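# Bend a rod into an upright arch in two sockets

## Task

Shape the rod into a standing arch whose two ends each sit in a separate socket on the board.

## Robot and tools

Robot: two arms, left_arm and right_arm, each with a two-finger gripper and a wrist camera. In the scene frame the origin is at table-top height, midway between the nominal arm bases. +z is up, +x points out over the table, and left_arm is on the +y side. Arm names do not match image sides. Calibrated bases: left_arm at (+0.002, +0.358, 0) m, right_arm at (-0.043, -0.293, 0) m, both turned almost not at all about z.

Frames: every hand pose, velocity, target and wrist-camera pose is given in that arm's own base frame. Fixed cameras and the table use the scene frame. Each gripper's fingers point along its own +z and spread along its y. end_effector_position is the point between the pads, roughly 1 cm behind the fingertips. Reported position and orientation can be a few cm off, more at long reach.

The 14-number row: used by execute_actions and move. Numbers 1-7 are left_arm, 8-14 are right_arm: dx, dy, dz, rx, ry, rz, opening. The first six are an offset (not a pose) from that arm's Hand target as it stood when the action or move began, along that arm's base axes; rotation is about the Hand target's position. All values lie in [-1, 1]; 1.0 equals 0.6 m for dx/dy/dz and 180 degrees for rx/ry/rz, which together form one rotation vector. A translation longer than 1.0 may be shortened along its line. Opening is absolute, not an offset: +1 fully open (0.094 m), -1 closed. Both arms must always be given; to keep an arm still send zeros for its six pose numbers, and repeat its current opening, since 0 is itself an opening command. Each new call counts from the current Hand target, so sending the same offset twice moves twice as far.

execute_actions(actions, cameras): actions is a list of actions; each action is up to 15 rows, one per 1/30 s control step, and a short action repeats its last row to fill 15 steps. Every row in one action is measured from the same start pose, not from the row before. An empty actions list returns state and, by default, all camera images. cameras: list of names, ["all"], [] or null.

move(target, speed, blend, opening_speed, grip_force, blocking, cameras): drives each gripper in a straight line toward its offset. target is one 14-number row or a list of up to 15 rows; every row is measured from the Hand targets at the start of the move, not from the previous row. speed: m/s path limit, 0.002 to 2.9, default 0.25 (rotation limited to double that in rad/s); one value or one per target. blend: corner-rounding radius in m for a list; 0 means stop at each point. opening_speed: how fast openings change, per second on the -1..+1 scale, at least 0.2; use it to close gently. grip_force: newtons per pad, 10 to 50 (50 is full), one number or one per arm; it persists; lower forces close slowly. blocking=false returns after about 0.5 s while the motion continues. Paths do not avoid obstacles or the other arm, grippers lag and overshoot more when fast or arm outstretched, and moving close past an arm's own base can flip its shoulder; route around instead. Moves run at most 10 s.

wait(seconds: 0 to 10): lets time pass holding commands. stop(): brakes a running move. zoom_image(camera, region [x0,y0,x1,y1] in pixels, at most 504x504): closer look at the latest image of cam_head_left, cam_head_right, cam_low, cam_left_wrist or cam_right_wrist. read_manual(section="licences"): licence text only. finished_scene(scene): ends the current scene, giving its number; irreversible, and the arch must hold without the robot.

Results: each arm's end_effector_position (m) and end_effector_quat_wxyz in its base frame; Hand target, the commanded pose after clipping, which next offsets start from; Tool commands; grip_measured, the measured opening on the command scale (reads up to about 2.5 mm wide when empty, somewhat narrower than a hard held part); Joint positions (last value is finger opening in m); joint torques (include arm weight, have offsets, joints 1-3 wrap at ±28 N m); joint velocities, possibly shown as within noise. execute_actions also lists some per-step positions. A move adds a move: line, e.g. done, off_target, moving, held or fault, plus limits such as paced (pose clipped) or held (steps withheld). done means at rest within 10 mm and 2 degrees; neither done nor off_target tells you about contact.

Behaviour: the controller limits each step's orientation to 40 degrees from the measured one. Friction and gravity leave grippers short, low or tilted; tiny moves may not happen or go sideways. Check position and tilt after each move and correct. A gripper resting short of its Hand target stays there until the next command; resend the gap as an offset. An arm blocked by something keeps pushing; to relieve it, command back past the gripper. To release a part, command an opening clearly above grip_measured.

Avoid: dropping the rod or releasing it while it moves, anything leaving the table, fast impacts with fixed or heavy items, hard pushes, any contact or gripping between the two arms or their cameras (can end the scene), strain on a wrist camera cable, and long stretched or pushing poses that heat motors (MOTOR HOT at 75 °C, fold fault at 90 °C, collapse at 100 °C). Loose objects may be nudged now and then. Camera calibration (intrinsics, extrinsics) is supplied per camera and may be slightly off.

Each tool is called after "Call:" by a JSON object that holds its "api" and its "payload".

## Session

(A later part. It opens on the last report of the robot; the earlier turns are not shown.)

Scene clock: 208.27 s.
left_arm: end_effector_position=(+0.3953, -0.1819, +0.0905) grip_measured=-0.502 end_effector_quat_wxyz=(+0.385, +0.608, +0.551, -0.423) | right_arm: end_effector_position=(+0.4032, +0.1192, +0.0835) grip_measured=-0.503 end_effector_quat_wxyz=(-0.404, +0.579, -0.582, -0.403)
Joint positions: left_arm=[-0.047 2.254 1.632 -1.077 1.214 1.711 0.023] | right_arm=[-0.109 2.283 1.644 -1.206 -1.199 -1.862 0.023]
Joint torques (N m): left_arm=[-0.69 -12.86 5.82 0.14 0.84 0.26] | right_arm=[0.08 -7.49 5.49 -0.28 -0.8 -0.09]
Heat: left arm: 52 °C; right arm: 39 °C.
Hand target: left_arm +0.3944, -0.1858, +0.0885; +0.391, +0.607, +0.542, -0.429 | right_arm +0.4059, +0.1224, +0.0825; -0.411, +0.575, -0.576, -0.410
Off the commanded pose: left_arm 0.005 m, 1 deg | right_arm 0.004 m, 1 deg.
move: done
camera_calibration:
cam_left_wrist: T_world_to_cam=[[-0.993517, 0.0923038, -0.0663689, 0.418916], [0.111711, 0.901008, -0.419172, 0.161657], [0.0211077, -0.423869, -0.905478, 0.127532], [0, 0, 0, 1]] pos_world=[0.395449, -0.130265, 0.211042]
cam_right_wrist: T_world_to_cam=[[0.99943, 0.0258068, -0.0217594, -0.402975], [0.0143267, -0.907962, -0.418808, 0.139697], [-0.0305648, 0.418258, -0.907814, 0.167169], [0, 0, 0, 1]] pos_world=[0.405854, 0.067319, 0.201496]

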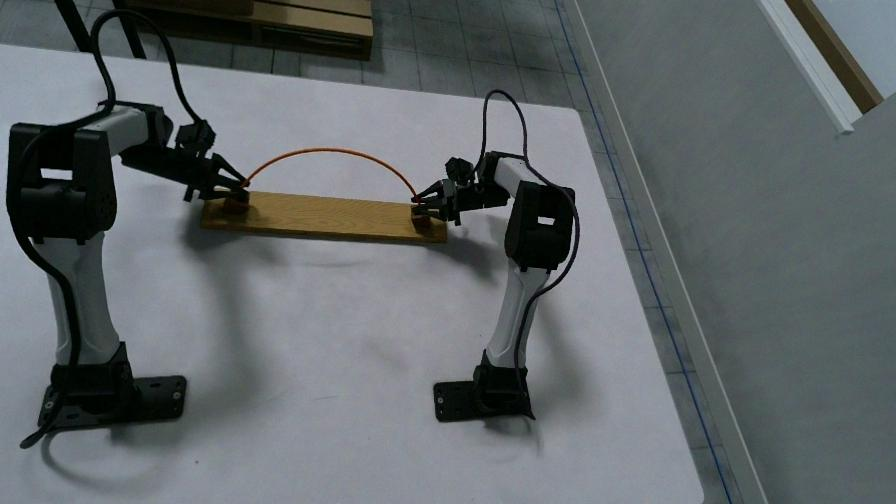

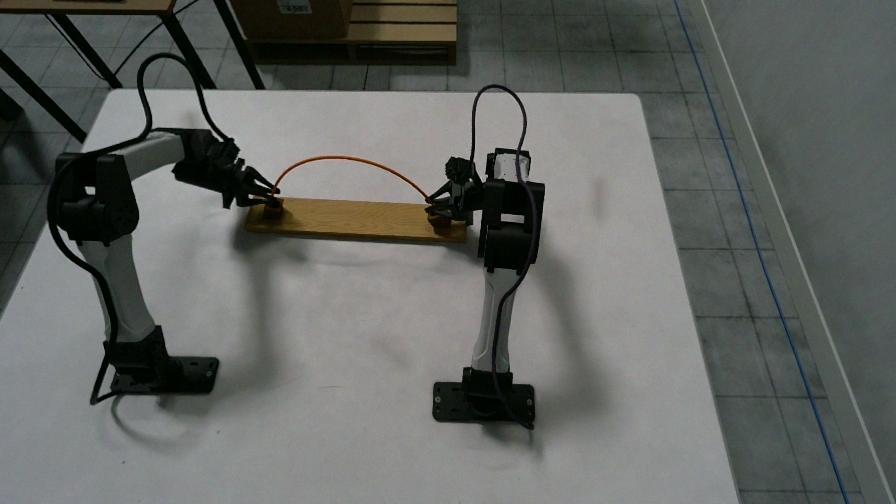

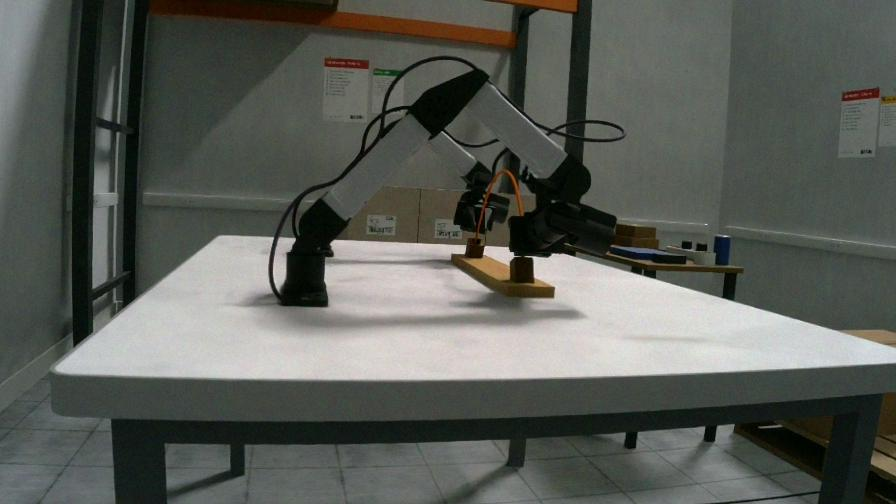

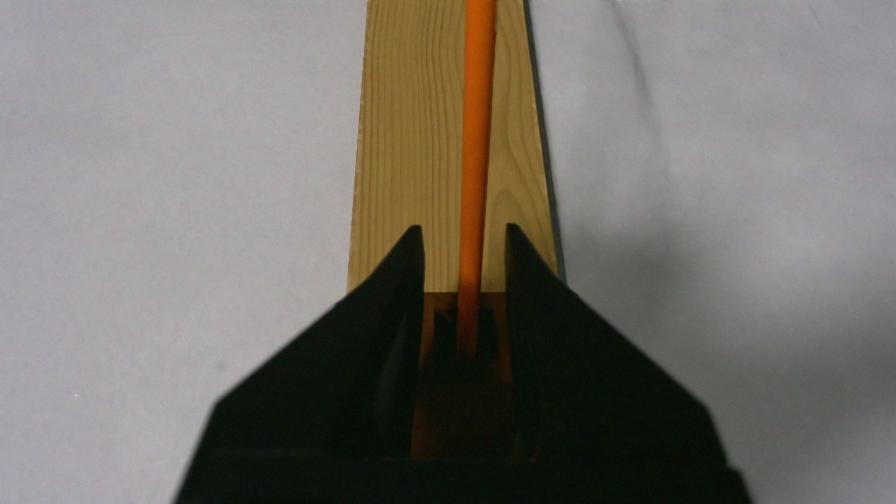

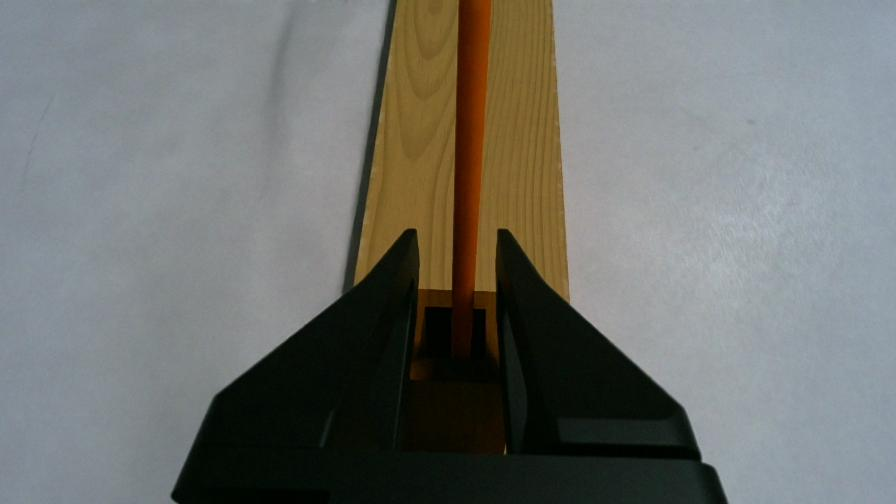

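Call:
{"api": "move", "payload": {"target": [[0,0,0,0,0,0,0,0,0,0,0,0,0,0],[0,0.155,0.075,0,0,0,0,0,-0.155,0.075,0,0,0,0]], "speed": 0.08, "opening_speed": 0.4, "cameras": ["all"]}}

Call:
{"api": "zoom_image", "payload": {"camera": "cam_low", "region": [420, 110, 620, 310]}}

Call:
{"api": "zoom_image", "payload": {"camera": "cam_head_left", "region": [190, 120, 470, 260]}}

Scene clock: 214.50 s.
left_arm: end_effector_position=(+0.4014, -0.0935, +0.1167) grip_measured=-0.002 end_effector_quat_wxyz=(+0.404, +0.597, +0.568, -0.397) | right_arm: end_effector_position=(+0.4052, +0.0305, +0.1099) grip_measured=-0.003 end_effector_quat_wxyz=(+0.417, -0.542, +0.621, +0.383)
Joint positions: left_arm=[0.169 2.309 1.816 -1.526 1.163 2.086 0.047] | right_arm=[-0.326 2.332 1.82 -1.569 -1.147 -2.096 0.047]
Joint torques (N m): left_arm=[0.2 -17.88 5.94 -1.2 0.53 0.27] | right_arm=[-0.24 -12.66 5.65 -0.74 -0.42 -0.09]
Heat: left arm: 52 °C; right arm: 40 °C.
Hand target: left_arm +0.3945, -0.0928, +0.1334; +0.391, +0.607, +0.542, -0.429 | right_arm +0.4059, +0.0293, +0.1276; +0.410, -0.575, +0.576, +0.410
Off the commanded pose: left_arm 0.018 m, 5 deg | right_arm 0.018 m, 7 deg.
joint sent to its limit (left arm) — joint 4 (wrist pitch), lower limit; joint 6 (wrist roll), upper limit. The joint targets are off in orientation, not in position.
joint sent to its limit (right arm) — joint 4 (wrist pitch), lower limit; joint 6 (wrist roll), lower limit. The joint targets are off in orientation, not in position.
move: off_target (left_arm, right_arm)
camera_calibration:
cam_left_wrist: T_world_to_cam=[[-0.995237, 0.0251247, -0.0941943, 0.416206], [0.061531, 0.911335, -0.407041, 0.112002], [0.0756158, -0.410899, -0.90854, 0.168304], [0, 0, 0, 1]] pos_world=[0.394606, -0.0433723, 0.237704]
cam_right_wrist: T_world_to_cam=[[0.995111, -0.0883609, -0.0441255, -0.394401], [-0.0986945, -0.906625, -0.410231, 0.115062], [-0.00375689, 0.412581, -0.910913, 0.21804], [0, 0, 0, 1]] pos_world=[0.404648, -0.0204902, 0.228414]

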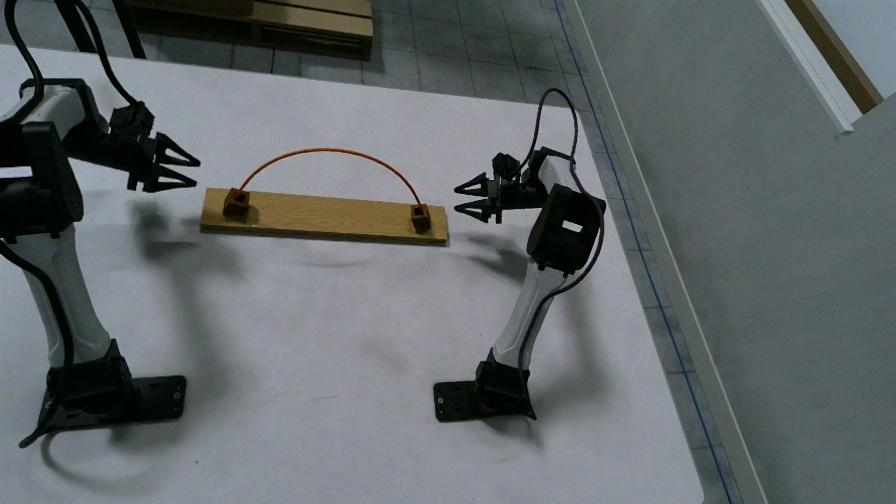

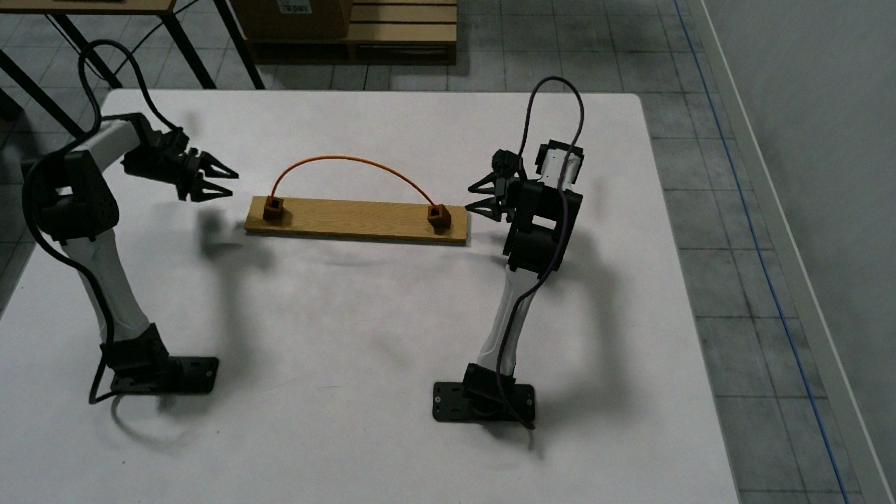

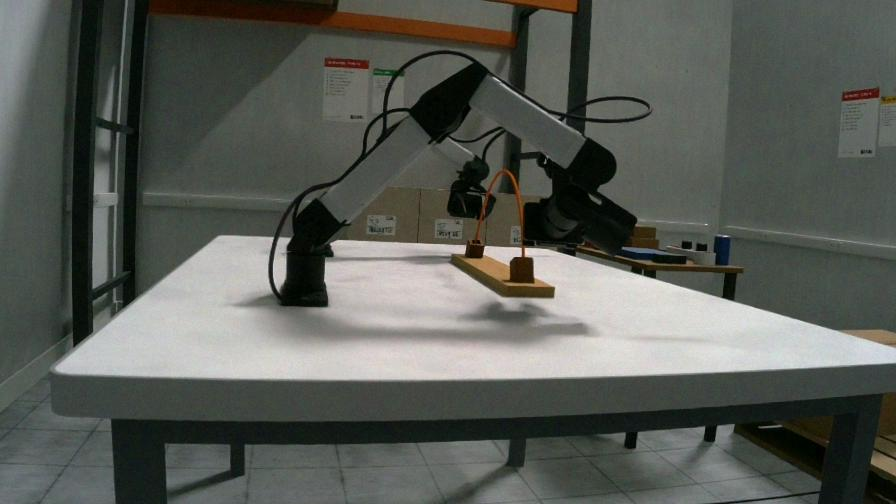

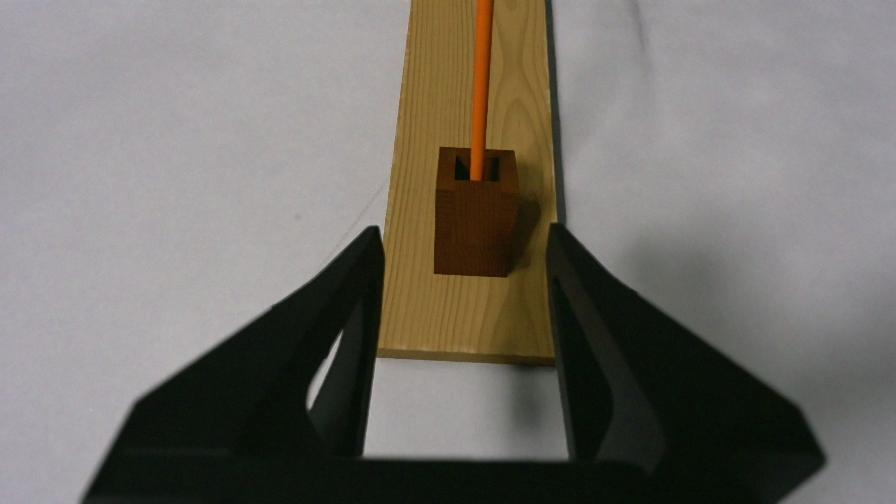

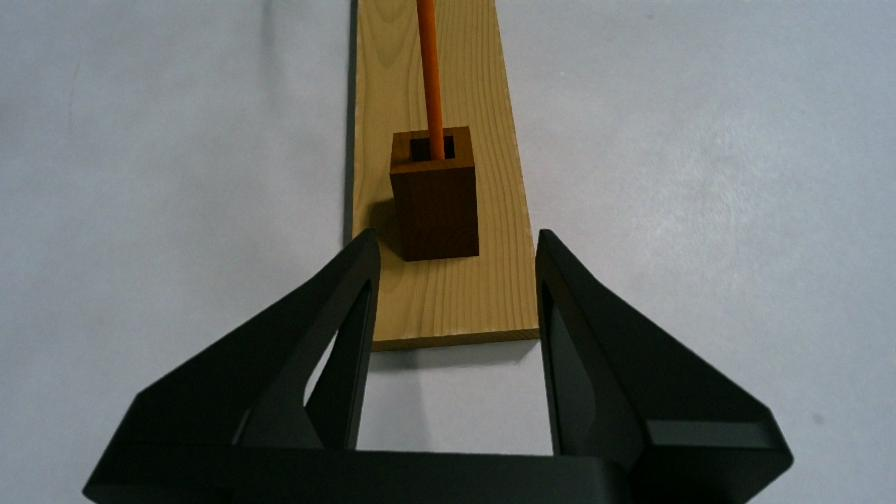

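Scaled by 2.520 from the camera's 896x504 image, which has a finer 1280x720 frame.

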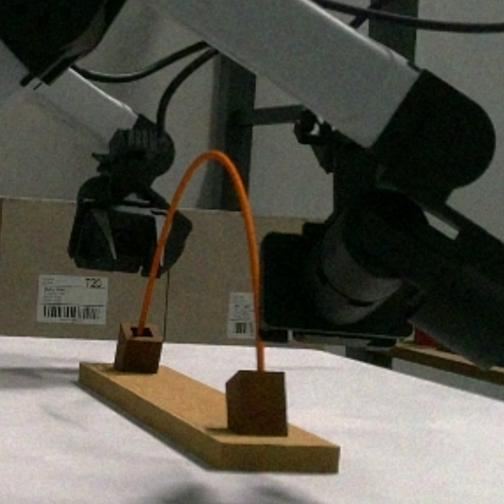

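Scaled by 1.800 from the camera's 896x504 image, which has a finer 1280x720 frame.

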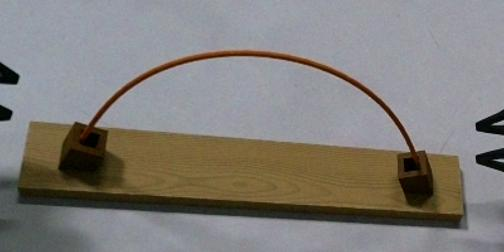

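Call:
{"api": "finished_scene", "payload": {"scene": 1}}

The scene is finished: the task was done.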